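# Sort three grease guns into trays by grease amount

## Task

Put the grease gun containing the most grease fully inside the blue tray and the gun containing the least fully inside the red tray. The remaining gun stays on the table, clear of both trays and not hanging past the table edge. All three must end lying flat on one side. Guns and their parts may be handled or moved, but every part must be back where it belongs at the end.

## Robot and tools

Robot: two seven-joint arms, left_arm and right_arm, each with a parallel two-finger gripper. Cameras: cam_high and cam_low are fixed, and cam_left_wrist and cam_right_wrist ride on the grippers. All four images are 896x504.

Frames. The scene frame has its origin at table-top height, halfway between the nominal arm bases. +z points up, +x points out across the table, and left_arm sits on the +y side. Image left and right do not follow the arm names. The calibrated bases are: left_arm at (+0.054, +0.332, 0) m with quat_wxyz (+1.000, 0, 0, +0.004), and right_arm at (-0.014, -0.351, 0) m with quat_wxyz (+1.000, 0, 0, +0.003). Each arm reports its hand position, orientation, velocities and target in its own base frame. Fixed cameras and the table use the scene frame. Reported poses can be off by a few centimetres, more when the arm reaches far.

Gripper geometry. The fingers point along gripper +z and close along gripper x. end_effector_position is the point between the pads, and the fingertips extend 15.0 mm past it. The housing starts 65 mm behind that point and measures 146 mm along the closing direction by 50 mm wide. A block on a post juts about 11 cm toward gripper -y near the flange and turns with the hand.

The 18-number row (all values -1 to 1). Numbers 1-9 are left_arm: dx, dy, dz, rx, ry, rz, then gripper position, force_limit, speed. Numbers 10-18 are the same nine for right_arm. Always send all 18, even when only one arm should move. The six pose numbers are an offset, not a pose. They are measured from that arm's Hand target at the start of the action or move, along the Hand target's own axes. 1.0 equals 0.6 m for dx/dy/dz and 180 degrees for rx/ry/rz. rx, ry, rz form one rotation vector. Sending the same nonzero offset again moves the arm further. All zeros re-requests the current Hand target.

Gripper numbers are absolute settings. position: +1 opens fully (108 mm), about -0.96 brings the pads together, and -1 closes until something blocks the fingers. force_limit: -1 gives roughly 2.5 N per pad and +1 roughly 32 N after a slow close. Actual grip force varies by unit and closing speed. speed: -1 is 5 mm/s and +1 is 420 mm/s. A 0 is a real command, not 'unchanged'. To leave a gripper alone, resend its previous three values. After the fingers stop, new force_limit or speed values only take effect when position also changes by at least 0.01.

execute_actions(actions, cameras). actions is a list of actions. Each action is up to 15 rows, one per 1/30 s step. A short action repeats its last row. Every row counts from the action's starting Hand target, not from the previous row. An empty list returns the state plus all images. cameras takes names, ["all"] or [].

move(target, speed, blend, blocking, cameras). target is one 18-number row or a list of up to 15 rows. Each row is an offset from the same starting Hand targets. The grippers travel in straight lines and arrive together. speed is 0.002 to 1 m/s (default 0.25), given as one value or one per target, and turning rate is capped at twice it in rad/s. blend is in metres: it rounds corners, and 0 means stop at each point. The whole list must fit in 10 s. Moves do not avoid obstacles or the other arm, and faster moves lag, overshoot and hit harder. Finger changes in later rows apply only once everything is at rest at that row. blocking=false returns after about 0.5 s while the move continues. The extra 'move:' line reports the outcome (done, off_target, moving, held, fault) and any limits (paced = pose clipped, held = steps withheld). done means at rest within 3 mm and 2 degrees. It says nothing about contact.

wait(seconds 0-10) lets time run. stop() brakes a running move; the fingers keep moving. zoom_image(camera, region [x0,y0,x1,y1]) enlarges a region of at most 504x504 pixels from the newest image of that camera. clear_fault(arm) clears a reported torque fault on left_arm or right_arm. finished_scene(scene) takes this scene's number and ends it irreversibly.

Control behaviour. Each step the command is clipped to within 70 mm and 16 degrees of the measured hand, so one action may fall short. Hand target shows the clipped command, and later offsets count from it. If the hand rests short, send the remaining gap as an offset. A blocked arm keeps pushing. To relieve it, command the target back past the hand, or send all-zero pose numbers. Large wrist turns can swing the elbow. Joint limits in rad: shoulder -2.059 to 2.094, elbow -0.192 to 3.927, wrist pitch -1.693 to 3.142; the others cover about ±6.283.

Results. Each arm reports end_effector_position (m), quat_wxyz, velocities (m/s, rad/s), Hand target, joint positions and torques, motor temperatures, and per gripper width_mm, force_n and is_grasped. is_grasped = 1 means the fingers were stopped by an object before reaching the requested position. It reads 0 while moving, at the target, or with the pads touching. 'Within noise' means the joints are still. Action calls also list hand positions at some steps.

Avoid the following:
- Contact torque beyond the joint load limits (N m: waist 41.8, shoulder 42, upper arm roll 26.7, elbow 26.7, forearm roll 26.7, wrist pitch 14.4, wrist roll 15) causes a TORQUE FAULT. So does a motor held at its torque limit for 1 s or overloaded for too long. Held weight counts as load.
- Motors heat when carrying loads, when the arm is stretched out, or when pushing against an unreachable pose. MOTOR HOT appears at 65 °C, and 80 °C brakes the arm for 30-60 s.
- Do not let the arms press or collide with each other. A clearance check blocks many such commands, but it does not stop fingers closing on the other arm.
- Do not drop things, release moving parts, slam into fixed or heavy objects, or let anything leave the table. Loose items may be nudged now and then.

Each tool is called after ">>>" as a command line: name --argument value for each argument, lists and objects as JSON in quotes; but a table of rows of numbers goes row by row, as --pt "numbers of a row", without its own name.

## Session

>>> execute_actions --actions '[]'

>>> zoom_image --camera "cam_high" --region '[220, 160, 660, 410]'

Scene clock: 0.00 s.
left_arm: end_effector_position=(+0.0526, +0.2888, +0.2249) width_mm=0.00 is_grasped=0 force_n=0.00 end_effector_quat_wxyz=(-0.560, +0.746, +0.255, -0.257) | right_arm: end_effector_position=(+0.1297, +0.1326, +0.3831) width_mm=107.99 is_grasped=0 force_n=0.00 end_effector_quat_wxyz=(+0.657, -0.619, -0.318, +0.288)
Joint positions: left_arm=[0.949 -0.522 -0.445 0.225 1.112 1.36 1.638] | right_arm=[0.36 -0.315 -0.516 0.692 0.781 2.312 1.475]
Joint velocities: within noise
Joint torques (N m): no reading
Motor temperatures (°C): left_arm=[33 32 32 38 32 32 32] | right_arm=[32 34 34 33 32 39 33]
Hand target: left_arm +0.0526, +0.2888, +0.2249; -0.560, +0.746, +0.255, -0.257 | right_arm +0.1297, +0.1326, +0.3831; +0.657, -0.619, -0.318, +0.288
Tool commands: left_gripper/position=-0.964 left_gripper/force_limit=+1.0 left_gripper/speed=+1.0 right_gripper/position=+1.0 right_gripper/force_limit=+1.0 right_gripper/speed=+1.0

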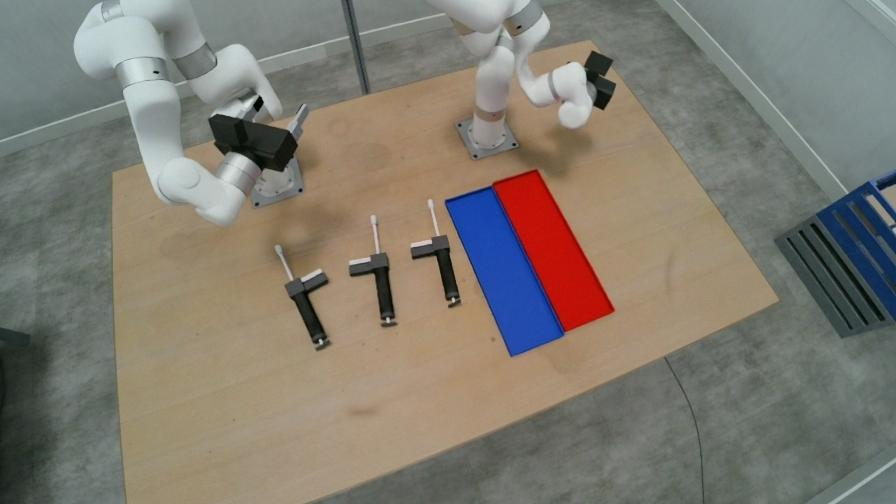

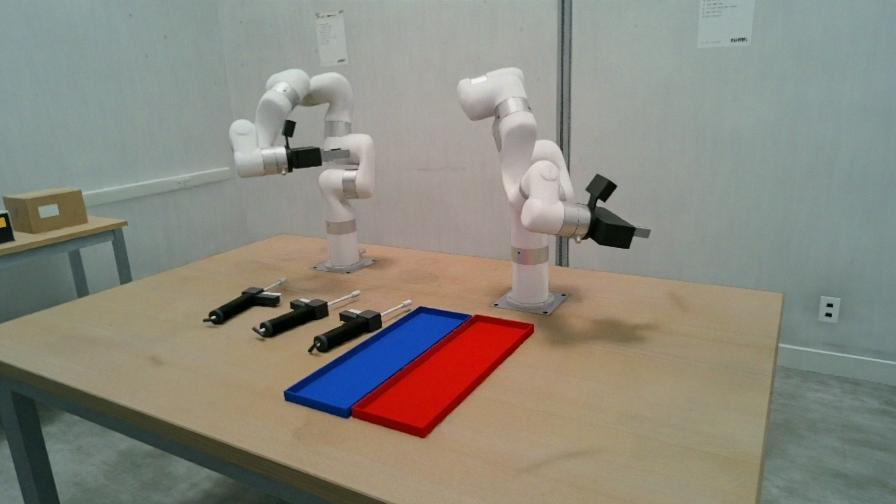

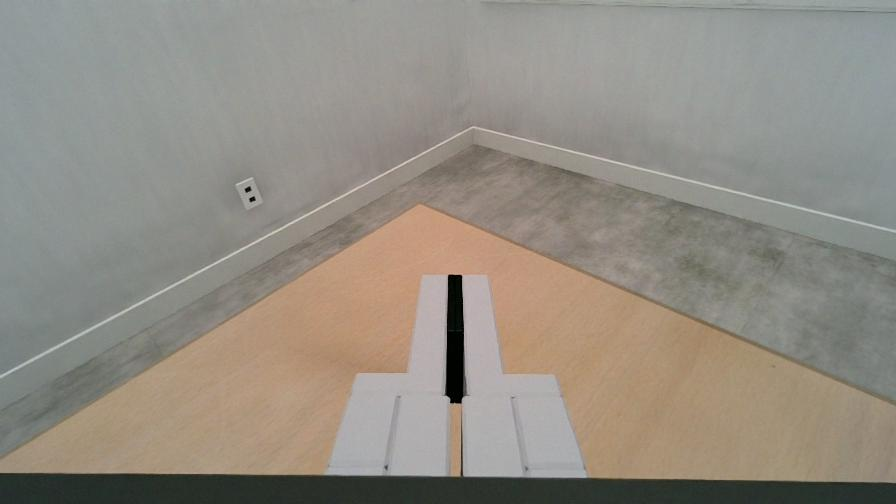

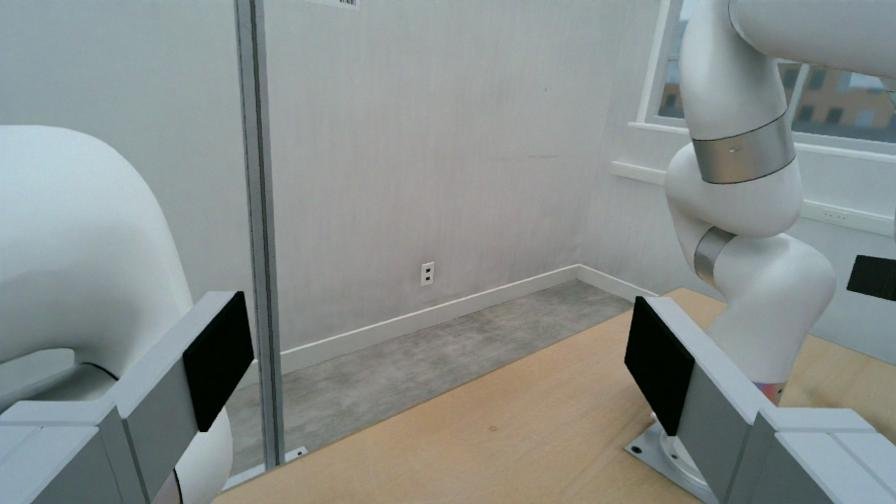

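Scaled by 1.145 from the camera's 896x504 image, which has a finer 1280x720 frame.

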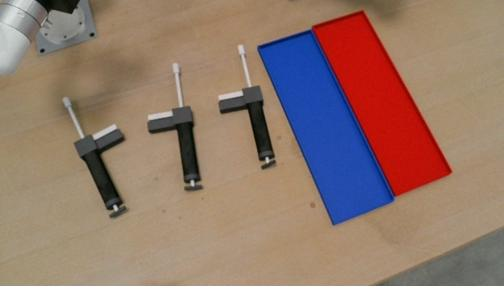

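>>> move --target '[-0.218,0.1142,-0.8515,-0.3899,0.1789,0.1775,0.2,0.5,0.3,0.3315,0.1807,-0.3827,-0.4809,-0.1878,-0.1532,0.31,0.5,0.3]' --speed 0.5 --cameras '["cam_right_wrist","cam_left_wrist"]'

Scene clock: 6.37 s.
left_arm: end_effector_position=(+0.3038, -0.1746, +0.2949) width_mm=64.00 is_grasped=0 force_n=0.00 end_effector_quat_wxyz=(+0.000, +1.000, +0.000, +0.000) | right_arm: end_effector_position=(+0.4349, +0.1488, +0.2800) width_mm=70.05 is_grasped=0 force_n=0.00 end_effector_quat_wxyz=(+0.000, +0.707, +0.707, +0.000)
Joint positions: left_arm=[0.235 -0.55 -0.598 0.89 -0.305 1.369 2.129] | right_arm=[0.605 -0.064 -0.268 1.188 -0.017 1.251 1.129]
Joint torques (N m): left_arm=[1.27 -5.53 5 13.31 -0.53 -1.54 -0.34] | right_arm=[1.55 -22.31 1.15 26.49 -0.74 -2.61 0.5]
Hand target: left_arm +0.3038, -0.1746, +0.2949; +0.000, +1.000, +0.000, +0.000 | right_arm +0.4349, +0.1488, +0.2800; +0.000, +0.707, +0.707, +0.000
Off the commanded pose: left_arm 0.000 m, 0 deg | right_arm 0.000 m, 0 deg.
move: done
Images, in order (width x height): cam_left_wrist 896x504, cam_right_wrist 896x504.

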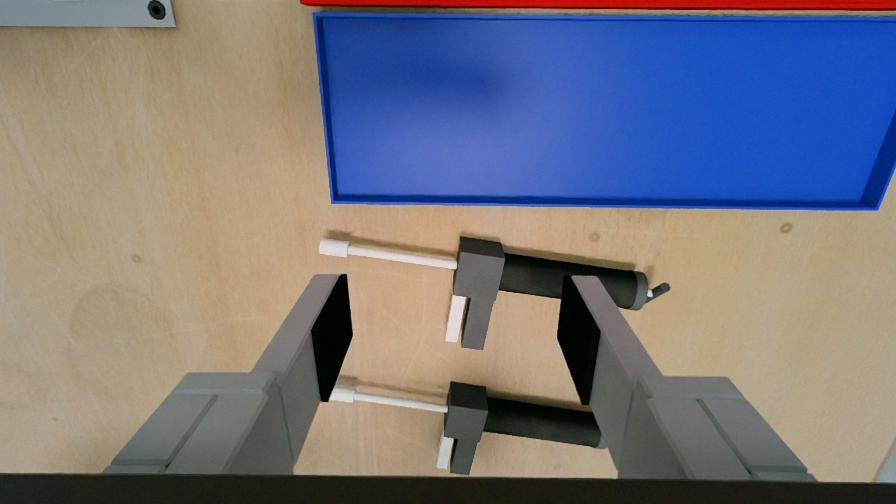

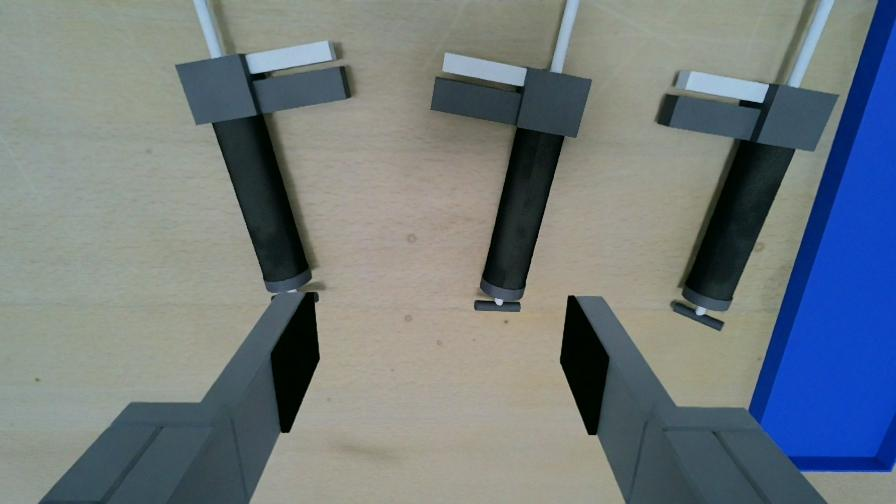

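>>> move --target '[0,0,0,0,0,0,0.2,0.5,0.3,-0.2582,0.018,0.2167,0,0,-0.0444,0.31,0.5,0.3]' --speed 0.4 --cameras '["cam_right_wrist"]'

Scene clock: 9.53 s.
left_arm: end_effector_position=(+0.3038, -0.1746, +0.2949) width_mm=64.00 is_grasped=0 force_n=0.00 end_effector_quat_wxyz=(+0.000, +1.000, +0.000, +0.000) | right_arm: end_effector_position=(+0.4456, -0.0061, +0.1500) width_mm=70.06 is_grasped=0 force_n=0.00 end_effector_quat_wxyz=(+0.000, +0.656, +0.755, +0.000)
Joint positions: left_arm=[0.235 -0.55 -0.598 0.89 -0.305 1.369 2.129] | right_arm=[0.443 0.02 -0.458 0.89 0.012 0.873 0.623]
Joint torques (N m): left_arm=[1.3 -5.53 5.01 13.39 -0.35 -1.25 -0.38] | right_arm=[-2.07 -20.05 -0.73 26.53 0.53 -2.61 -0.44]
Hand target: left_arm +0.3038, -0.1746, +0.2949; +0.000, +1.000, +0.000, +0.000 | right_arm +0.4456, -0.0062, +0.1500; +0.000, +0.656, +0.755, +0.000
Off the commanded pose: left_arm 0.000 m, 0 deg | right_arm 0.000 m, 0 deg.
move: done
Images, in order (width x height): cam_right_wrist 896x504.

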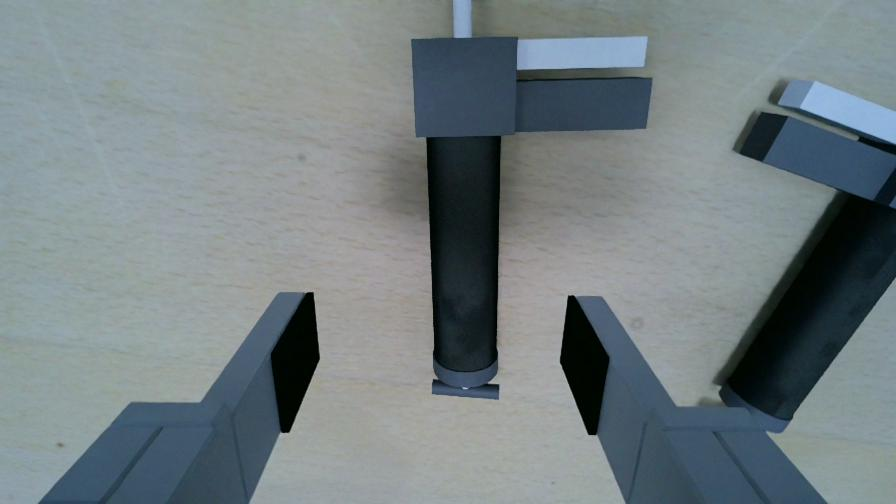

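>>> move --pt "0 0 0 0 0 0 0.2 0.5 0.3 0.0203 -0.0267 0.1 0 0 -0.009 0.31 0.5 0.3" --pt "0 0 0 0 0 0 0.2 0.5 0.3 0.0203 -0.0267 0.2107 0 0 -0.009 0.31 0.5 0.3" --pt "0 0 0 0 0 0 0.2 0.5 0.3 0.0203 -0.0267 0.2107 0 0 -0.009 -1 0.2 -0.4" --pt "0 0 0 0 0 0 0.2 0.5 0.3 0.0203 -0.0267 0.05 0 0 -0.009 -1 0.2 -0.4" --pt "0 0.2762 0.1245 0 0 0 0.2 0.5 0.3 0.388 -0.064 0.05 0 0 -0.4556 -1 0.2 -0.4" --speed '[0.25,0.25,0.25,0.25,0.6]' --blend '[0.01,0,0,0.03,0]' --cameras '["cam_left_wrist"]'

Scene clock: 15.13 s.
left_arm: end_effector_position=(+0.3038, -0.3403, +0.2202) width_mm=64.00 is_grasped=0 force_n=0.00 end_effector_quat_wxyz=(+0.000, +1.000, +0.000, +0.000) | right_arm: end_effector_position=(+0.3751, +0.2190, +0.1200) width_mm=35.16 is_grasped=1 force_n=36.60 end_effector_quat_wxyz=(-0.001, +0.000, +1.000, +0.000)
Joint positions: left_arm=[0.278 -0.081 -1.095 1.043 -0.082 1.082 1.578] | right_arm=[0.723 0.037 -0.195 0.814 0.011 0.778 -0.265]
Joint torques (N m): left_arm=[1.37 -8.04 1.12 13.68 1.23 -1.14 -0.38] | right_arm=[1.61 -24.29 0.6 28.33 0.36 -1.99 -0.29]
Hand target: left_arm +0.3038, -0.3403, +0.2202; +0.000, +1.000, +0.000, +0.000 | right_arm +0.3751, +0.2190, +0.1200; -0.001, +0.000, +1.000, +0.000
Off the commanded pose: left_arm 0.000 m, 0 deg | right_arm 0.000 m, 0 deg.
move: done
Images, in order (width x height): cam_left_wrist 896x504.

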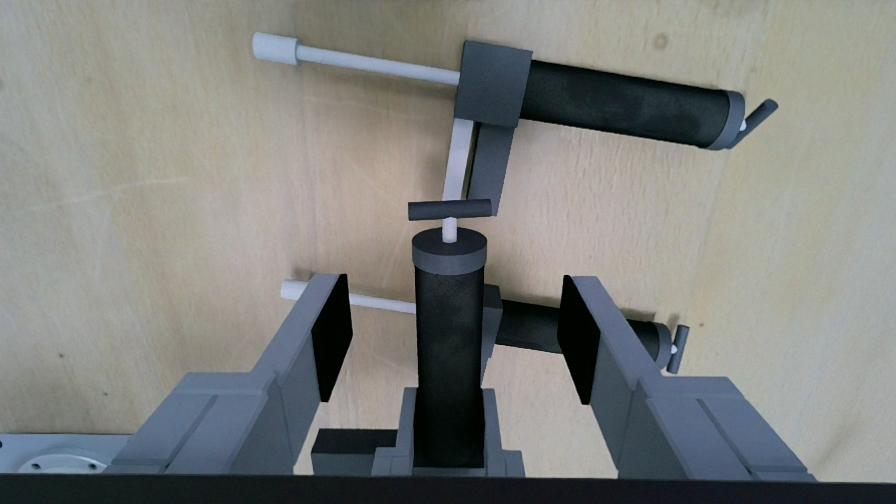

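>>> move --pt "0 -0.003 0.175 0 0 0 0.2 0.5 0.3 0 0 0 0 0 0 -1 0.2 -0.4" --pt "0 -0.003 0.175 0 0 0 -1 -0.2 -0.4 0 0 0 0 0 0 -1 0.2 -0.4" --pt "0 -0.028 0.175 0 0 0 -1 -0.2 -0.4 0 0 0 0 0 0 -1 0.2 -0.4" --speed '[0.25,0.25,0.08]'

>>> move --target '[0,-0.02,0,0,0,0,-1,-0.2,-0.4,0,0,0,0,0,0,-1,0.2,-0.4]' --speed 0.08

Scene clock: 20.00 s.
left_arm: end_effector_position=(+0.3037, -0.3236, +0.1152) width_mm=38.88 is_grasped=1 force_n=31.70 end_effector_quat_wxyz=(+0.000, +1.000, +0.000, +0.000) | right_arm: end_effector_position=(+0.3752, +0.2192, +0.1201) width_mm=35.16 is_grasped=1 force_n=35.74 end_effector_quat_wxyz=(+0.000, +0.000, +1.000, +0.000)
Joint positions: left_arm=[0.267 0.161 -1.096 0.847 0.202 0.784 1.389] | right_arm=[0.723 0.037 -0.195 0.814 0.011 0.778 -0.265]
Joint torques (N m): left_arm=[8.6 -18.1 3.36 9.84 1.75 0.32 0.15] | right_arm=[-7.73 -21.63 -5.3 17.39 -2.83 1.53 -0.92]
Hand target: left_arm +0.3037, -0.3236, +0.1152; +0.000, +1.000, +0.000, +0.000 | right_arm +0.3751, +0.2190, +0.1200; -0.001, +0.000, +1.000, +0.000
Off the commanded pose: left_arm 0.000 m, 0 deg | right_arm 0.000 m, 0 deg.
move: done

Scene clock: 20.83 s.
left_arm: end_effector_position=(+0.3037, -0.3116, +0.1152) width_mm=38.88 is_grasped=1 force_n=31.66 end_effector_quat_wxyz=(+0.000, +1.000, +0.000, +0.000) | right_arm: end_effector_position=(+0.3751, +0.2190, +0.1200) width_mm=35.16 is_grasped=1 force_n=35.74 end_effector_quat_wxyz=(-0.001, +0.000, +1.000, +0.000)
Joint positions: left_arm=[0.31 0.109 -1.114 0.813 0.139 0.77 1.454] | right_arm=[0.723 0.037 -0.195 0.814 0.011 0.778 -0.265]
Joint torques (N m): left_arm=[8.54 -16.54 4.31 8.92 1.95 0.3 0.47] | right_arm=[-8.22 -21.45 -6.47 17.39 -3.27 1.62 -0.97]
Hand target: left_arm +0.3037, -0.3116, +0.1152; +0.000, +1.000, +0.000, +0.000 | right_arm +0.3751, +0.2190, +0.1200; -0.001, +0.000, +1.000, +0.000
Off the commanded pose: left_arm 0.000 m, 0 deg | right_arm 0.000 m, 0 deg.
move: done

>>> move --pt "0 0.0453 0 0 0 0 -1 -0.2 -0.4 0 0 0 0 0 0 -1 0.2 -0.4" --pt "0 0.0453 0 0 0 0 0.2 0.5 0.3 0 0 0 0 0 0 -1 0.2 -0.4" --pt "0 0.0453 -0.16 0 0 0 0.2 0.5 0.3 0 0 0 0 0 0 -1 0.2 -0.4" --pt "0 -0.22 -0.27 0 0 0 0.2 0.5 0.3 0.3333 0.1343 0 0 0 0 -1 0.2 -0.4" --pt "0 -0.22 -0.27 0 0 0 0.2 0.5 0.3 0.3333 0.1343 0.1607 0 0 0 -1 0.2 -0.4" --pt "0 -0.22 -0.27 0 0 0 0.2 0.5 0.3 0.3333 0.1343 0.1607 0 0 0 0.31 0.5 0.3" --blend '[0,0,0.03,0.02,0,0]' --speed '[0.1,0.25,0.3,0.4,0.25,0.25]' --cameras '["cam_left_wrist","cam_high"]'

Scene clock: 26.63 s.
left_arm: end_effector_position=(+0.3038, -0.1795, +0.2772) width_mm=63.99 is_grasped=0 force_n=0.00 end_effector_quat_wxyz=(+0.000, +1.000, +0.000, +0.000) | right_arm: end_effector_position=(+0.1751, +0.2996, +0.0238) width_mm=70.05 is_grasped=0 force_n=0.00 end_effector_quat_wxyz=(+0.000, +0.000, +1.000, +0.000)
Joint positions: left_arm=[0.314 -0.574 -0.681 0.853 -0.36 1.334 2.16] | right_arm=[0.958 0.048 0.082 0.448 -0.008 0.4 0.262]
Joint torques (N m): left_arm=[0.42 -7.54 6.48 12.35 0.67 -1.35 0.3] | right_arm=[-1.42 -18.05 -0.33 17.31 -0.84 -1.92 0.4]
Hand target: left_arm +0.3038, -0.1795, +0.2772; +0.000, +1.000, +0.000, +0.000 | right_arm +0.1751, +0.2996, +0.0238; -0.001, +0.000, +1.000, +0.000
Off the commanded pose: left_arm 0.000 m, 0 deg | right_arm 0.000 m, 0 deg.
move: done
Images, in order (width x height): cam_high 896x504, cam_left_wrist 896x504.

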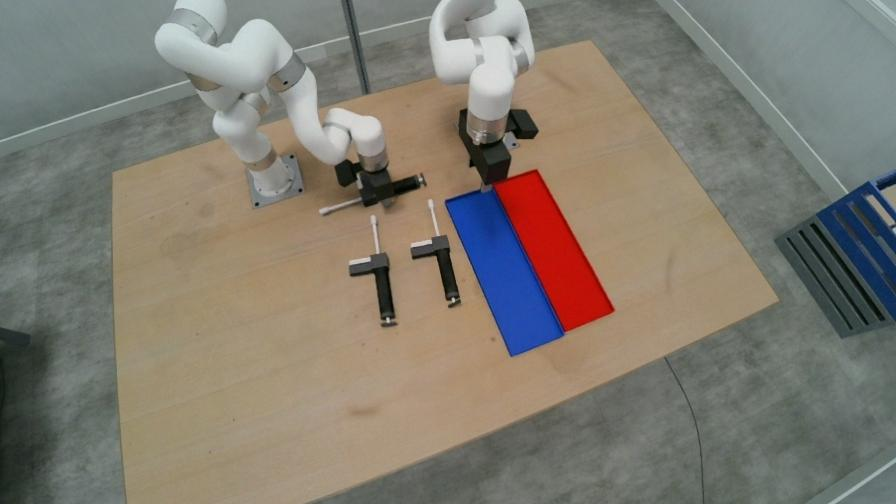

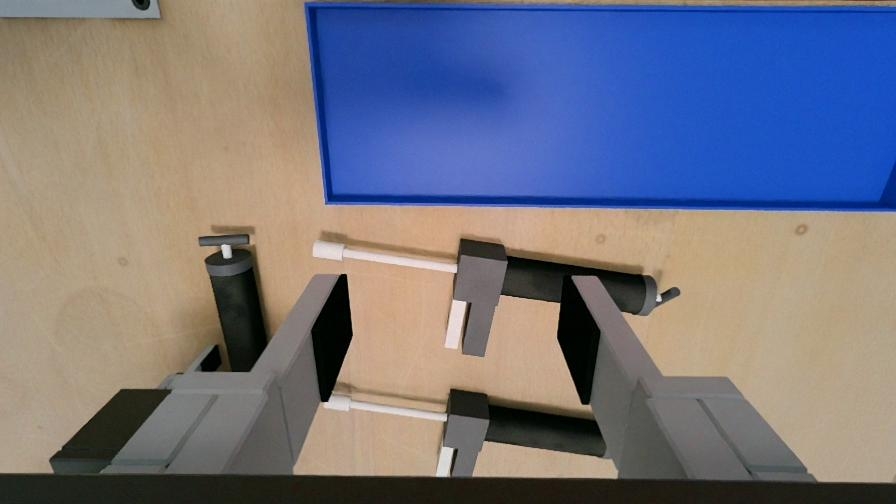

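>>> move --pt "0 0 0 0 0 0 0.31 0.5 0.3 0 0 -0.12 0 0 0 0.31 0.5 0.3" --pt "0 0 0 0 0 0 0.31 0.5 0.3 -0.4422 -0.132 -0.2103 0 0 0.539 0.31 0.5 0.3" --blend '[0.03,0]' --speed '[0.3,0.7]' --cameras '["cam_right_wrist"]'

Scene clock: 30.70 s.
left_arm: end_effector_position=(+0.3038, -0.1795, +0.2772) width_mm=70.05 is_grasped=0 force_n=0.00 end_effector_quat_wxyz=(+0.000, +1.000, +0.000, +0.000) | right_arm: end_effector_position=(+0.4405, +0.2204, +0.1497) width_mm=70.05 is_grasped=0 force_n=0.00 end_effector_quat_wxyz=(+0.000, +0.749, +0.663, +0.000)
Joint positions: left_arm=[0.314 -0.574 -0.681 0.853 -0.36 1.334 2.16] | right_arm=[0.626 0.165 -0.169 1.07 0.036 0.909 1.346]
Joint torques (N m): left_arm=[0.65 -7.04 6.16 12.52 0.24 -1.46 0.12] | right_arm=[-2.6 -25.8 -1.36 27.21 -0.81 -1.87 0.33]
Hand target: left_arm +0.3038, -0.1795, +0.2772; +0.000, +1.000, +0.000, +0.000 | right_arm +0.4405, +0.2204, +0.1497; +0.000, +0.749, +0.663, +0.000
Off the commanded pose: left_arm 0.000 m, 0 deg | right_arm 0.000 m, 0 deg.
move: done; blend cut to 0 m at target 1
Images, in order (width x height): cam_right_wrist 896x504.

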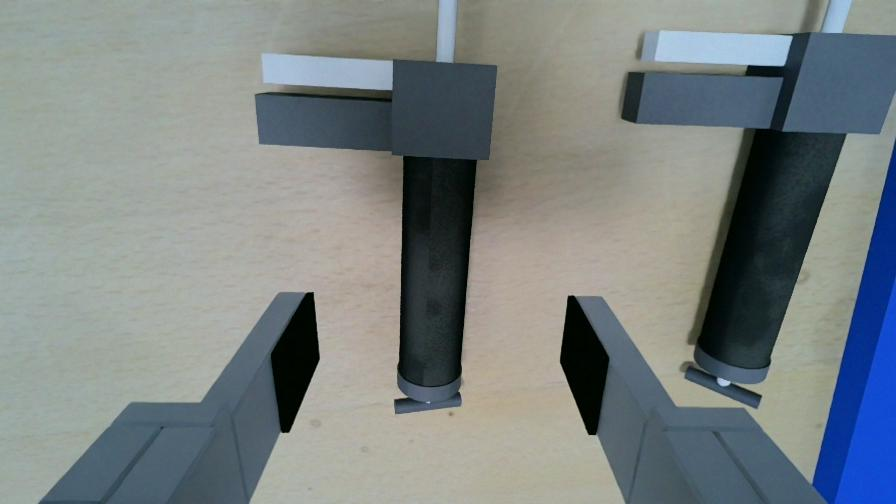

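>>> move --pt "-0.3347 0.33 0.212 0 0 0 0.31 0.5 0.3 -0.007 -0.004 0.2102 0 0 0.015 0.31 0.5 0.3" --pt "-0.3347 0.33 0.4227 0 0 0 0.31 0.5 0.3 -0.007 -0.004 0.2102 0 0 0.015 -1 0.2 -0.4" --pt "-0.3347 0.33 0.4227 0 0 0 -1 0.2 -0.4 -0.007 -0.004 0.05 0 0 0.015 -1 0.2 -0.4" --pt "-0.3347 0.33 0.2 0 0 0 -1 0.2 -0.4 -0.007 -0.004 0.03 0 0 0.015 -1 0.2 -0.4" --pt "0.2035 -0.2735 0.2287 0 0 0.506 -1 0.2 -0.4 -0.0157 -0.108 0.05 0 0 -0.539 -1 0.2 -0.4" --blend '[0,0,0,0.02,0]' --speed '[0.4,0.25,0.25,0.25,0.6]' --cameras '["cam_left_wrist","cam_right_wrist"]'

Scene clock: 40.70 s.
left_arm: end_effector_position=(+0.4257, -0.0154, +0.1398) width_mm=35.12 is_grasped=1 force_n=36.20 end_effector_quat_wxyz=(+0.000, +0.700, -0.714, +0.000) | right_arm: end_effector_position=(+0.3750, +0.2190, +0.1198) width_mm=35.15 is_grasped=1 force_n=36.71 end_effector_quat_wxyz=(+0.000, +0.000, +1.000, +0.000)
Joint positions: left_arm=[0.428 -0.029 -0.463 0.806 -0.018 0.833 3.923] | right_arm=[0.585 0.037 -0.057 0.813 0.004 0.777 -0.26]
Joint torques (N m): left_arm=[1.43 -22.91 0.59 14.14 1.18 -1.39 0.26] | right_arm=[-2.31 -27.14 -0.52 26.73 0.38 -3 -0.31]
Hand target: left_arm +0.4257, -0.0154, +0.1398; +0.000, +0.700, -0.714, +0.000 | right_arm +0.3750, +0.2190, +0.1198; -0.001, +0.000, +1.000, +0.000
Off the commanded pose: left_arm 0.000 m, 0 deg | right_arm 0.000 m, 0 deg.
move: done
Images, in order (width x height): cam_left_wrist 896x504, cam_right_wrist 896x504.

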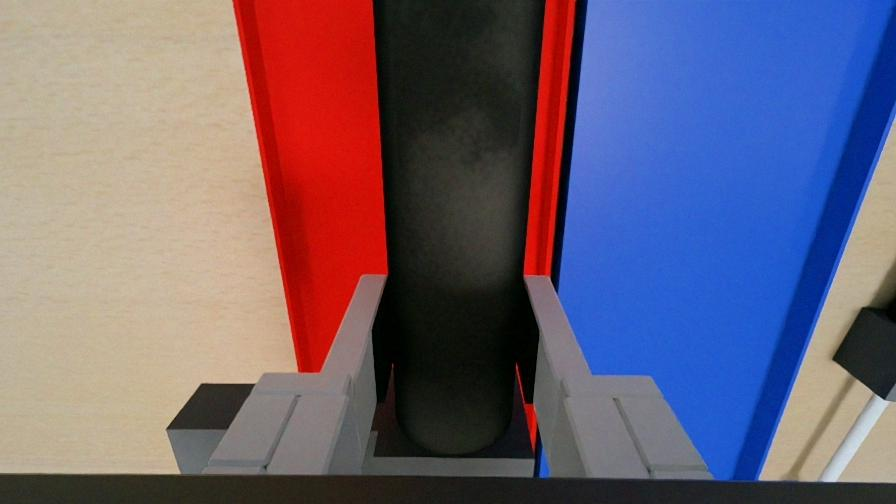

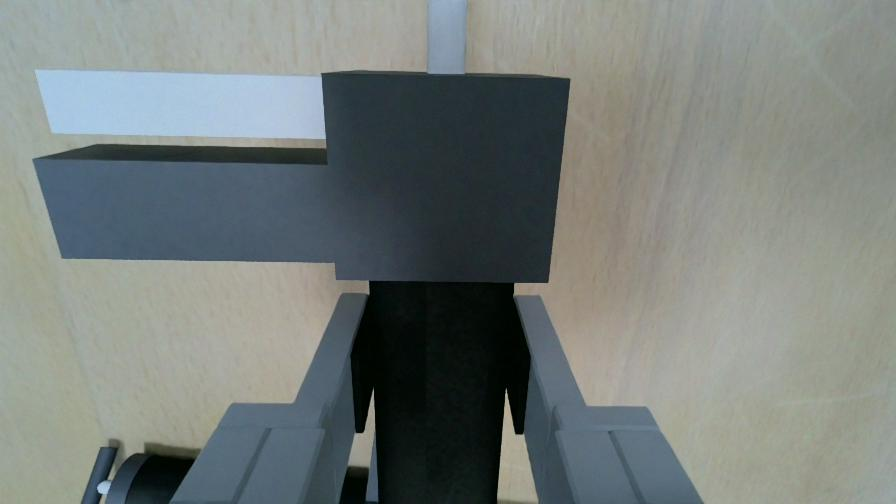

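>>> move --pt "-0.003 0 0.187 0 0 0 -1 0.2 -0.4 0 0 0 0 0 0 -1 0.2 -0.4" --pt "-0.003 0 0.187 0 0 0 -0.15 0.2 -0.4 0 0 0 0 0 0 -1 0.2 -0.4" --pt "-0.003 0 -0.134 0 0 0 -0.15 0.2 -0.4 0 0 0 0 0 0 -1 0.2 -0.4" --pt "0.5498 0.1924 -0.134 0 0 -0.506 0.2 0.5 0.3 0 0 0 0 0 0 -1 0.2 -0.4" --pt "0.5498 0.1924 0.041 0 0 -0.506 0.2 0.5 0.3 0 0 0 0 0 0 -1 0.2 -0.4" --speed '[0.2,0.25,0.3,0.6,0.25]' --blend '[0,0,0,0,0]' --cameras '["cam_left_wrist","cam_high"]'

Scene clock: 48.97 s.
left_arm: end_effector_position=(+0.3042, -0.3431, +0.1154) width_mm=63.99 is_grasped=0 force_n=0.00 end_effector_quat_wxyz=(+0.000, +1.000, +0.000, +0.000) | right_arm: end_effector_position=(+0.3750, +0.2190, +0.1198) width_mm=35.15 is_grasped=1 force_n=36.71 end_effector_quat_wxyz=(-0.001, +0.000, +1.000, +0.000)
Joint positions: left_arm=[0.28 0.285 -1.156 0.911 0.356 0.826 1.249] | right_arm=[0.585 0.037 -0.057 0.813 0.004 0.777 -0.26]
Joint torques (N m): left_arm=[-0.8 -13.55 -4.21 11.96 1.18 -1.16 -0.31] | right_arm=[-2.22 -27.02 -0.36 26.89 0.4 -2.46 -0.17]
Hand target: left_arm +0.3042, -0.3431, +0.1154; +0.000, +1.000, +0.000, +0.000 | right_arm +0.3750, +0.2190, +0.1198; -0.001, +0.000, +1.000, +0.000
Off the commanded pose: left_arm 0.000 m, 0 deg | right_arm 0.000 m, 0 deg.
move: done
Images, in order (width x height): cam_high 896x504, cam_left_wrist 896x504.

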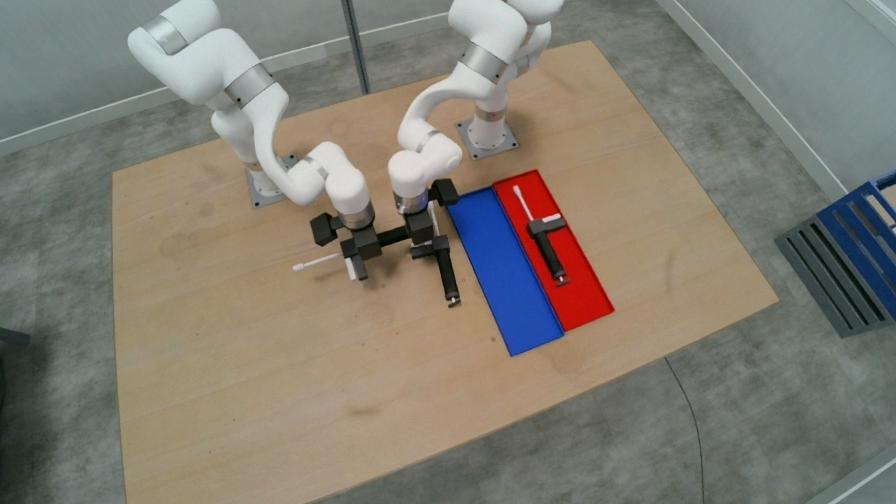

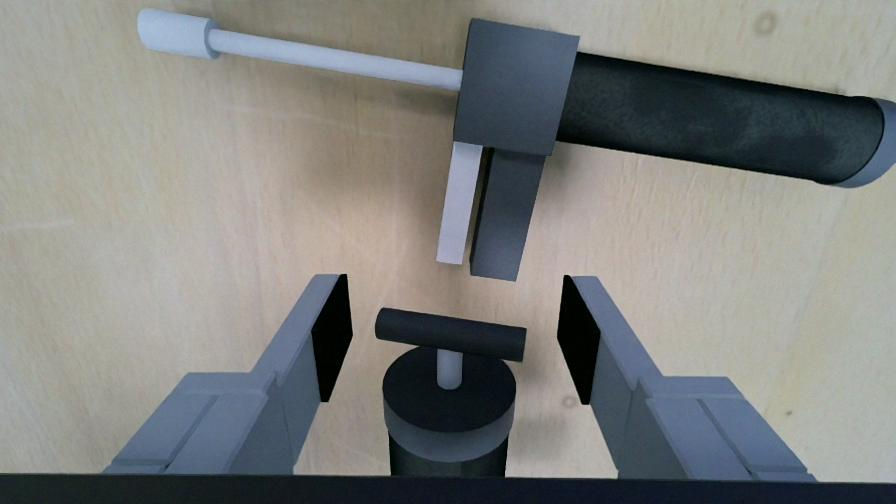

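>>> move --pt "0 0 0 0 0 0 -1 -0.2 -0.4 0 0 0 0 0 0 -1 0.2 -0.4" --pt "0 -0.05 0 0 0 0 -1 -0.2 -0.4 0 0 0 0 0 0 -1 0.2 -0.4" --speed '[0.25,0.1]'

Scene clock: 50.67 s.
left_arm: end_effector_position=(+0.3042, -0.3131, +0.1154) width_mm=38.66 is_grasped=1 force_n=29.87 end_effector_quat_wxyz=(+0.000, +1.000, +0.000, +0.000) | right_arm: end_effector_position=(+0.3750, +0.2190, +0.1198) width_mm=35.15 is_grasped=1 force_n=36.87 end_effector_quat_wxyz=(-0.001, +0.000, +1.000, +0.000)
Joint positions: left_arm=[0.44 0.165 -1.251 0.821 0.222 0.782 1.39] | right_arm=[0.585 0.037 -0.057 0.813 0.004 0.777 -0.26]
Joint torques (N m): left_arm=[2.06 -12.54 -2.25 11.3 -0.1 -1.3 0.32] | right_arm=[1.35 -25.58 0.44 25.6 -0.8 -2.03 -0.28]
Hand target: left_arm +0.3042, -0.3131, +0.1154; +0.000, +1.000, +0.000, +0.000 | right_arm +0.3750, +0.2190, +0.1198; -0.001, +0.000, +1.000, +0.000
Off the commanded pose: left_arm 0.000 m, 0 deg | right_arm 0.000 m, 0 deg.
move: done

>>> move --target '[0,-0.053,0,0,0,0,-1,-0.2,-0.4,0,0,0,0,0,0,-1,0.2,-0.4]' --speed 0.1

Scene clock: 52.00 s.
left_arm: end_effector_position=(+0.3042, -0.2813, +0.1154) width_mm=38.66 is_grasped=1 force_n=29.90 end_effector_quat_wxyz=(+0.000, +1.000, +0.000, -0.001) | right_arm: end_effector_position=(+0.3750, +0.2190, +0.1198) width_mm=35.15 is_grasped=1 force_n=36.74 end_effector_quat_wxyz=(-0.001, +0.000, +1.000, +0.000)
Joint positions: left_arm=[0.568 -0.059 -1.312 0.737 -0.084 0.755 1.673] | right_arm=[0.585 0.037 -0.057 0.813 0.004 0.777 -0.26]
Joint torques (N m): left_arm=[-0.4 -6.82 1.61 10.97 -0.4 -1.28 0.45] | right_arm=[0.57 -26.09 -0.24 27.57 -0.49 -2.41 -0.34]
Hand target: left_arm +0.3041, -0.2813, +0.1154; +0.000, +1.000, +0.000, +0.000 | right_arm +0.3750, +0.2190, +0.1198; -0.001, +0.000, +1.000, +0.000
Off the commanded pose: left_arm 0.000 m, 0 deg | right_arm 0.000 m, 0 deg.
move: done

>>> move --target '[0,-0.0317,0,0,0,0,-1,-0.2,-0.4,0,0,0,0,0,0,-1,0.2,-0.4]' --speed 0.1

Scene clock: 53.17 s.
left_arm: end_effector_position=(+0.3042, -0.2624, +0.1154) width_mm=38.66 is_grasped=1 force_n=29.90 end_effector_quat_wxyz=(+0.000, +1.000, +0.000, +0.000) | right_arm: end_effector_position=(+0.3751, +0.2192, +0.1199) width_mm=35.15 is_grasped=1 force_n=36.74 end_effector_quat_wxyz=(+0.000, +0.000, +1.000, +0.000)
Joint positions: left_arm=[0.519 -0.159 -1.229 0.696 -0.219 0.762 1.811] | right_arm=[0.586 0.037 -0.057 0.813 0.004 0.777 -0.26]
Joint torques (N m): left_arm=[8.19 -9.63 9.61 4.68 3.35 1.16 0.37] | right_arm=[-15.92 -23.84 -13.79 18.05 -3.95 1.75 -0.06]
Hand target: left_arm +0.3041, -0.2623, +0.1154; +0.000, +1.000, +0.000, +0.000 | right_arm +0.3750, +0.2190, +0.1198; -0.001, +0.000, +1.000, +0.000
Off the commanded pose: left_arm 0.000 m, 0 deg | right_arm 0.000 m, 0 deg.
move: done

>>> move --pt "0 0.1352 0 0 0 0 -1 -0.2 -0.4 0 0 0 0 0 0 -1 0.2 -0.4" --pt "0 0.1352 0 0 0 0 0.2 0.5 0.3 0 0 0 0 0 0 -1 0.2 -0.4" --pt "0 0.1352 -0.16 0 0 0 0.2 0.5 0.3 0 0 0 0 0 0 -1 0.2 -0.4" --pt "0.04 -0.25 -0.27 0 0 0 0.2 0.5 0.3 0.3333 0.1343 0 0 0 0 -1 0.2 -0.4" --pt "0.07 -0.553 -0.27 0 0 0 0.2 0.5 0.3 0.3333 0.1343 0.1603 0 0 0 -1 0.2 -0.4" --speed '[0.12,0.25,0.3,0.5,0.4]' --blend '[0,0,0.03,0.02,0]'

>>> move --pt "0 0 0 0 0 0 0.2 0.5 0.3 0 0 0 0 0 0 0.31 0.5 0.3" --pt "0 0 0 0 0 0 0.2 0.5 0.3 0 0 -0.15 0 0 0 0.31 0.5 0.3" --pt "0 0 0 0 0 0 0.2 0.5 0.3 -0.4615 0.1623 -0.2107 0 0 0.539 0.31 0.5 0.3" --speed '[0.25,0.3,0.7]' --blend '[0,0.03,0]' --cameras '["cam_right_wrist","cam_left_wrist"]'

Scene clock: 58.60 s.
left_arm: end_effector_position=(+0.3462, +0.0695, +0.2773) width_mm=64.00 is_grasped=0 force_n=0.00 end_effector_quat_wxyz=(+0.000, +1.000, +0.000, +0.000) | right_arm: end_effector_position=(+0.1750, +0.2996, +0.0239) width_mm=35.15 is_grasped=1 force_n=36.66 end_effector_quat_wxyz=(+0.000, +0.000, +1.000, +0.000)
Joint positions: left_arm=[0.712 -0.471 -0.427 0.843 -0.197 1.284 2.739] | right_arm=[0.816 0.048 0.221 0.447 -0.025 0.4 0.274]
Joint torques (N m): left_arm=[1.38 -9.89 3.71 13.85 1.3 -1.53 0.31] | right_arm=[0.61 -19.61 -0.44 21.44 -0.77 -2.96 0.26]
Hand target: left_arm +0.3462, +0.0695, +0.2773; +0.000, +1.000, +0.000, +0.000 | right_arm +0.1749, +0.2996, +0.0238; -0.001, +0.000, +1.000, +0.000
Off the commanded pose: left_arm 0.000 m, 0 deg | right_arm 0.000 m, 0 deg.
move: done; limits=paced

Scene clock: 61.43 s.
left_arm: end_effector_position=(+0.3462, +0.0695, +0.2773) width_mm=64.00 is_grasped=0 force_n=0.00 end_effector_quat_wxyz=(+0.000, +1.000, +0.000, +0.000) | right_arm: end_effector_position=(+0.4520, +0.3970, +0.1500) width_mm=70.05 is_grasped=0 force_n=0.00 end_effector_quat_wxyz=(+0.000, +0.749, +0.663, +0.000)
Joint positions: left_arm=[0.712 -0.471 -0.427 0.843 -0.197 1.284 2.739] | right_arm=[0.695 0.51 0.031 1.572 -0.017 1.063 1.639]
Joint torques (N m): left_arm=[1.33 -9.92 3.75 13.72 1.17 -1.27 0.26] | right_arm=[1.86 -35.45 -0.53 28.06 -0.61 -1.81 0.45]
Hand target: left_arm +0.3462, +0.0695, +0.2773; +0.000, +1.000, +0.000, +0.000 | right_arm +0.4520, +0.3970, +0.1500; +0.000, +0.749, +0.663, +0.000
Off the commanded pose: left_arm 0.000 m, 0 deg | right_arm 0.000 m, 0 deg.
move: done
Images, in order (width x height): cam_left_wrist 896x504, cam_right_wrist 896x504.

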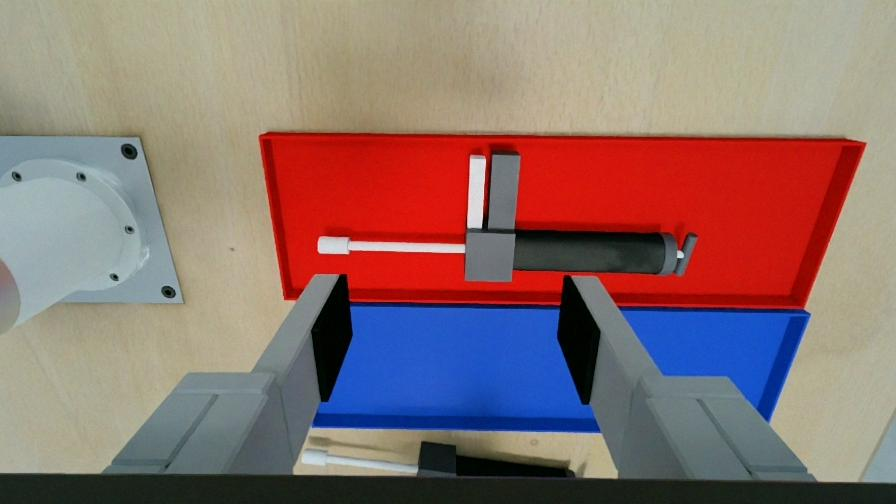

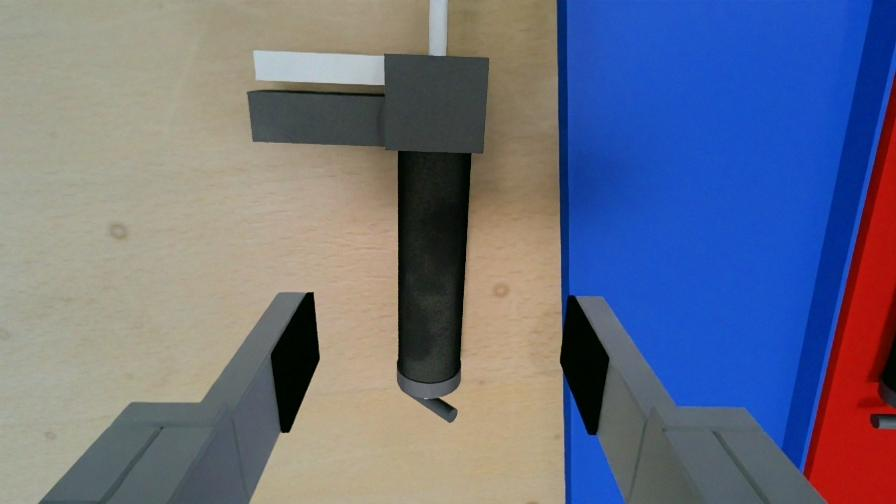

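>>> move --pt "0 0 0 0 0 0 0.2 0.5 0.3 -0.01 -0.015 0.2107 0 0 0.0107 0.31 0.5 0.3" --pt "0 0 0 0 0 0 0.2 0.5 0.3 -0.01 -0.015 0.2107 0 0 0.0107 -1 0.2 -0.4" --pt "0 0 0 0 0 0 0.2 0.5 0.3 -0.01 -0.015 0.05 0 0 0.0107 -1 0.2 -0.4" --pt "-0.0703 0.6833 0.0952 0 0 0 0.2 0.5 0.3 -0.3103 -0.0916 0.05 0 0 -0.539 -1 0.2 -0.4" --pt "-0.0703 0.6833 0.2702 0 0 0 0.2 0.5 0.3 -0.3103 -0.0916 0.05 0 0 -0.539 -1 0.2 -0.4" --speed '[0.25,0.25,0.25,0.6,0.25]' --blend '[0,0,0.03,0,0]' --cameras '["cam_left_wrist"]'

Scene clock: 67.70 s.
left_arm: end_effector_position=(+0.3040, -0.3405, +0.1153) width_mm=64.00 is_grasped=0 force_n=0.00 end_effector_quat_wxyz=(+0.000, +1.000, +0.000, +0.000) | right_arm: end_effector_position=(+0.3746, +0.2189, +0.1200) width_mm=35.16 is_grasped=1 force_n=35.97 end_effector_quat_wxyz=(-0.001, +0.000, +1.000, +0.000)
Joint positions: left_arm=[1.067 -0.366 -1.864 0.911 -0.471 0.859 1.861] | right_arm=[0.412 0.035 0.117 0.812 -0.005 0.778 -0.253]
Joint torques (N m): left_arm=[1.17 12.89 5.86 11.57 -0.64 -1.07 0.26] | right_arm=[-2.3 -26.3 -0.25 26.63 0.51 -2.84 -0.34]
Hand target: left_arm +0.3040, -0.3405, +0.1153; +0.000, +1.000, +0.000, +0.000 | right_arm +0.3746, +0.2189, +0.1200; -0.001, +0.000, +1.000, +0.000
Off the commanded pose: left_arm 0.000 m, 0 deg | right_arm 0.000 m, 0 deg.
move: done
Images, in order (width x height): cam_left_wrist 896x504.

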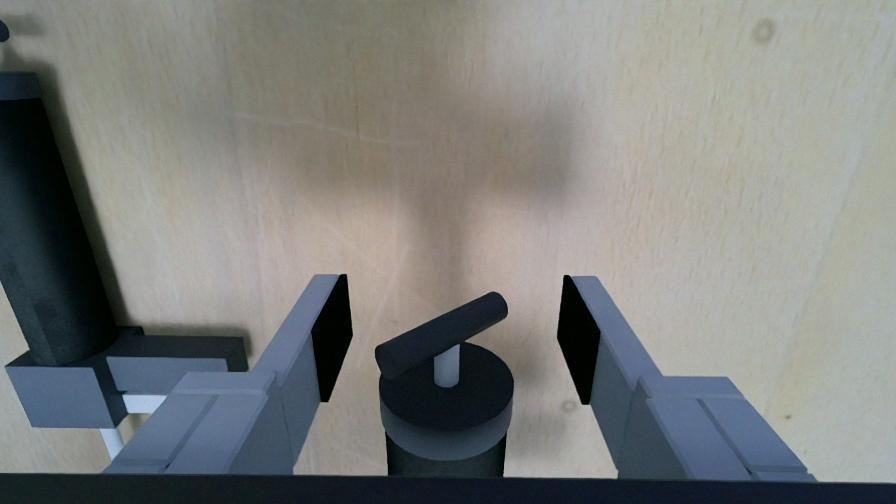

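>>> move --pt "0 0 0 0 0 0 -1 -0.2 -0.4 0 0 0 0 0 0 -1 0.2 -0.4" --pt "0 -0.075 0 0 0 0 -1 -0.2 -0.4 0 0 0 0 0 0 -1 0.2 -0.4" --speed '[0.25,0.1]'

Scene clock: 69.67 s.
left_arm: end_effector_position=(+0.3040, -0.2955, +0.1153) width_mm=8.19 is_grasped=1 force_n=32.69 end_effector_quat_wxyz=(+0.000, +1.000, +0.000, -0.001) | right_arm: end_effector_position=(+0.3746, +0.2189, +0.1200) width_mm=35.16 is_grasped=1 force_n=35.84 end_effector_quat_wxyz=(-0.001, +0.000, +1.000, +0.000)
Joint positions: left_arm=[0.874 -0.254 -1.629 0.783 -0.358 0.801 1.854] | right_arm=[0.412 0.035 0.117 0.812 -0.005 0.778 -0.253]
Joint torques (N m): left_arm=[0.97 7.56 6 11.16 1.86 -1.84 -0.25] | right_arm=[2.19 -26.29 1.18 26.28 -0.77 -2 -0.73]
Hand target: left_arm +0.3040, -0.2955, +0.1153; +0.000, +1.000, +0.000, +0.000 | right_arm +0.3746, +0.2189, +0.1200; -0.001, +0.000, +1.000, +0.000
Off the commanded pose: left_arm 0.000 m, 0 deg | right_arm 0.000 m, 0 deg.
move: done

Free at 45 mm. To 62.

>>> move --target '[0,-0.0283,0,0,0,0,-1,-0.2,-0.4,0,0,0,0,0,0,-1,0.2,-0.4]' --speed 0.1

Scene clock: 70.83 s.
left_arm: end_effector_position=(+0.3040, -0.2785, +0.1153) width_mm=8.19 is_grasped=1 force_n=32.68 end_effector_quat_wxyz=(+0.000, +1.000, +0.000, +0.000) | right_arm: end_effector_position=(+0.3746, +0.2189, +0.1201) width_mm=35.16 is_grasped=1 force_n=35.82 end_effector_quat_wxyz=(+0.000, +0.000, +1.000, +0.000)
Joint positions: left_arm=[0.76 -0.25 -1.491 0.74 -0.354 0.793 1.882] | right_arm=[0.412 0.035 0.117 0.812 -0.005 0.778 -0.253]
Joint torques (N m): left_arm=[7.42 -2.76 10.81 5.15 3.31 -0.13 0.35] | right_arm=[-12.97 -22.74 -10.28 17.2 -3.93 1.89 -0.68]
Hand target: left_arm +0.3040, -0.2785, +0.1153; +0.000, +1.000, +0.000, +0.000 | right_arm +0.3746, +0.2189, +0.1200; -0.001, +0.000, +1.000, +0.000
Off the commanded pose: left_arm 0.000 m, 0 deg | right_arm 0.000 m, 0 deg.
move: done

>>> move --pt "0 0.1038 0 0 0 0 -1 -0.2 -0.4 0 0 0 0 0 0 -1 0.2 -0.4" --pt "0 0.1038 0 0 0 0 0.31 0.5 0.3 0 0 0 0 0 0 -1 0.2 -0.4" --pt "0 0.1038 -0.1 0 0 0 0.31 0.5 0.3 0 0 0 0 0 0 -1 0.2 -0.4" --pt "-0.335 0.1708 -0.058 0 0 0 0.31 0.5 0.3 0 0 0.1595 0 0 0 -1 0.2 -0.4" --speed '[0.12,0.25,0.3,0.4]' --cameras '["cam_left_wrist"]'

Scene clock: 76.47 s.
left_arm: end_effector_position=(+0.1030, -0.3810, +0.1503) width_mm=70.05 is_grasped=0 force_n=0.00 end_effector_quat_wxyz=(+0.000, +1.000, +0.000, +0.000) | right_arm: end_effector_position=(+0.3745, +0.2189, +0.0244) width_mm=35.16 is_grasped=1 force_n=35.84 end_effector_quat_wxyz=(+0.000, +0.000, +1.000, +0.000)
Joint positions: left_arm=[0.013 -0.491 -1.255 0.74 -0.568 0.986 1.492] | right_arm=[0.418 0.263 0.105 0.759 -0.056 0.499 -0.216]
Joint torques (N m): left_arm=[-0.73 -0.2 7.88 10.68 -0.55 -1.48 0.24] | right_arm=[1.78 -27.81 0.28 24.11 -0.77 -3.06 0.44]
Hand target: left_arm +0.1030, -0.3810, +0.1503; +0.000, +1.000, +0.000, +0.000 | right_arm +0.3745, +0.2189, +0.0243; -0.001, +0.000, +1.000, +0.000
Off the commanded pose: left_arm 0.000 m, 0 deg | right_arm 0.000 m, 0 deg.
move: done
Images, in order (width x height): cam_left_wrist 896x504.

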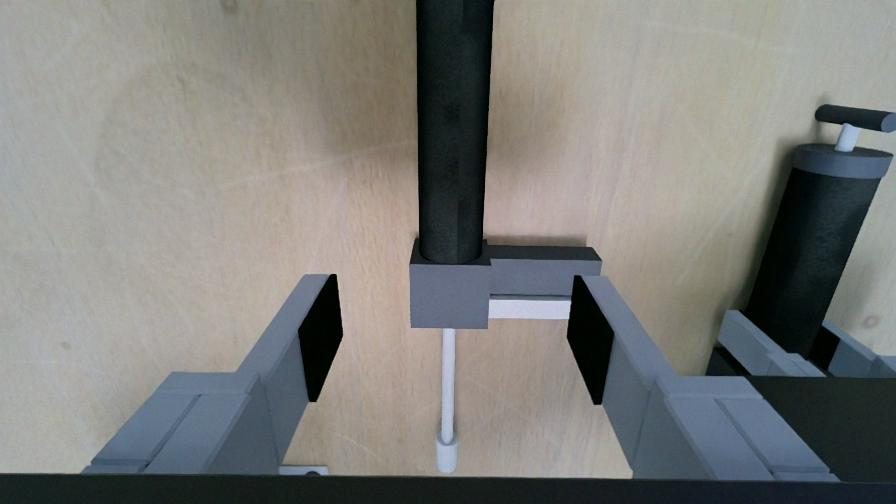

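>>> move --pt "0 -0.007 0.2112 0 0 0 0.31 0.5 0.3 0 0 0 0 0 0 0.31 0.5 0" --pt "0 -0.007 0.2112 0 0 0 -1 0.2 -0.4 0 0 0 0 0 0 0.31 0.5 0" --pt "0 -0.007 0 0 0 0 -1 0.2 -0.4 0 0 -0.2 0 0 0 0.31 0.5 0" --pt "0.5367 -0.4093 0.017 0 0 0.506 -1 0.2 -0.4 0 -0.3 -0.3 0 0 0 0.31 0.5 0" --speed '[0.25,0.25,0.3,0.5]' --cameras '["cam_left_wrist"]'

Scene clock: 82.50 s.
left_arm: end_effector_position=(+0.4250, -0.1354, +0.1397) width_mm=35.11 is_grasped=1 force_n=37.73 end_effector_quat_wxyz=(+0.000, +0.700, -0.714, +0.000) | right_arm: end_effector_position=(+0.3747, +0.0389, +0.2043) width_mm=70.04 is_grasped=0 force_n=0.00 end_effector_quat_wxyz=(-0.001, +0.000, +1.000, +0.000)
Joint positions: left_arm=[0.191 0.041 -0.502 0.879 0.026 0.844 3.618] | right_arm=[0.224 -0.288 -0.114 0.742 -0.037 1.03 -0.651]
Joint torques (N m): left_arm=[1.38 -24.73 -0.1 14.43 0.9 -1.45 0.31] | right_arm=[-1.98 -17.03 0.47 28.14 -0.76 -1.72 -0.38]
Hand target: left_arm +0.4250, -0.1354, +0.1397; +0.000, +0.700, -0.714, +0.000 | right_arm +0.3747, +0.0389, +0.2043; -0.001, +0.000, +1.000, +0.000
Off the commanded pose: left_arm 0.000 m, 0 deg | right_arm 0.000 m, 0 deg.
move: done
Images, in order (width x height): cam_left_wrist 896x504.

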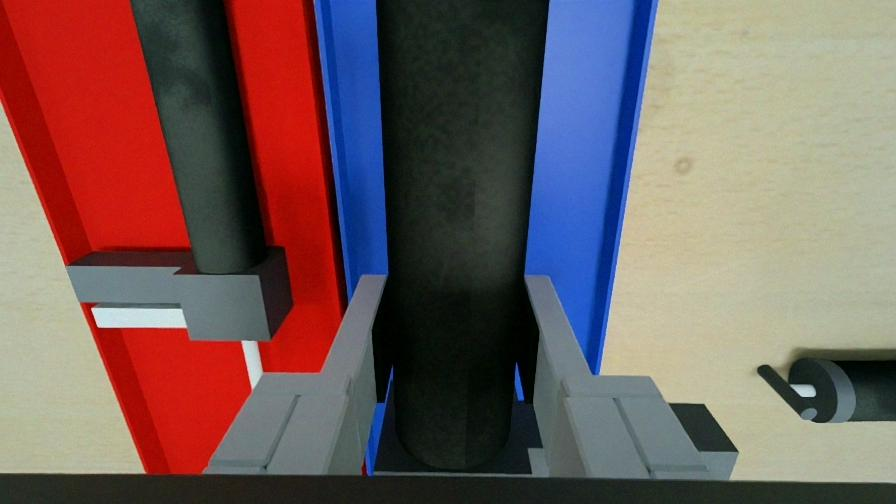

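>>> move --pt "-0.005 0 0.187 0 0 0 -1 0.2 -0.4 0 0 0 0 0 0 0.31 0.5 0" --pt "-0.005 0 0.187 0 0 0 -0.15 0.2 -0.4 0 0 0 0 0 0 0.31 0.5 0" --pt "-0.005 0 -0.15 0 0 0 -0.15 0.2 -0.4 0 0 0 0 0 0 0.31 0.5 0" --speed '[0.2,0.25,0.3]' --cameras '["cam_left_wrist","cam_high"]'

Scene clock: 85.87 s.
left_arm: end_effector_position=(+0.4251, -0.1323, +0.2297) width_mm=44.74 is_grasped=0 force_n=0.00 end_effector_quat_wxyz=(+0.000, +0.700, -0.714, +0.000) | right_arm: end_effector_position=(+0.3747, +0.0389, +0.2043) width_mm=70.04 is_grasped=0 force_n=0.00 end_effector_quat_wxyz=(-0.001, +0.000, +1.000, +0.000)
Joint positions: left_arm=[0.209 -0.091 -0.496 1.022 -0.049 1.104 3.683] | right_arm=[0.224 -0.288 -0.114 0.742 -0.037 1.03 -0.651]
Joint torques (N m): left_arm=[1.39 -23.36 1.27 13.75 -0.62 -1.23 0.31] | right_arm=[-1.61 -17.14 0.79 28.15 -0.42 -1.88 0.08]
Hand target: left_arm +0.4251, -0.1323, +0.2297; +0.000, +0.700, -0.714, +0.000 | right_arm +0.3747, +0.0389, +0.2043; -0.001, +0.000, +1.000, +0.000
Off the commanded pose: left_arm 0.000 m, 0 deg | right_arm 0.000 m, 0 deg.
move: done
Images, in order (width x height): cam_high 896x504, cam_left_wrist 896x504.

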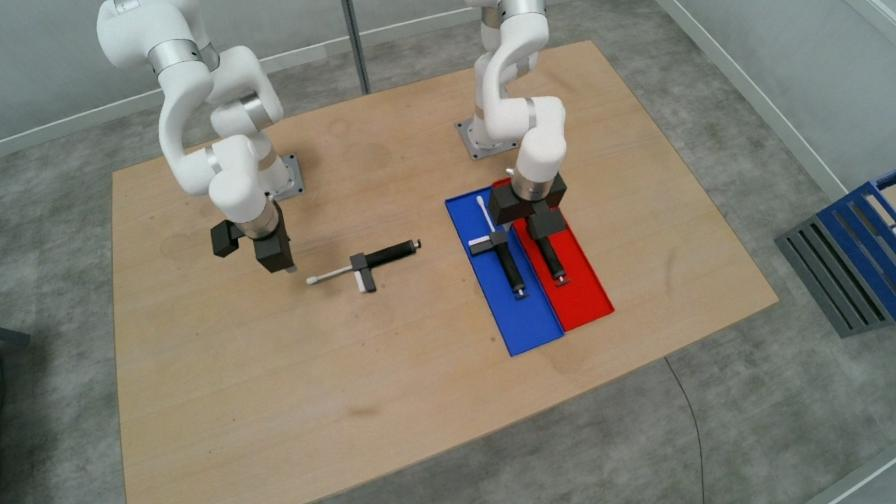

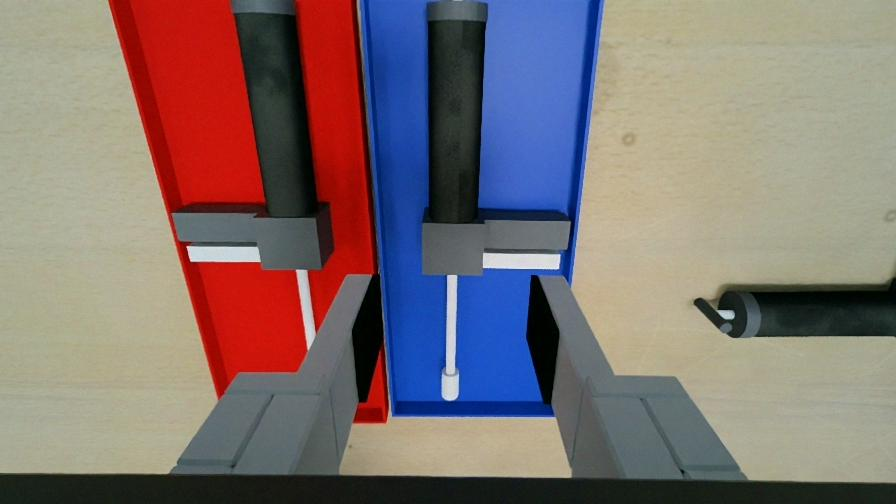

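>>> finished_scene --scene 2

The scene is finished: the task was done.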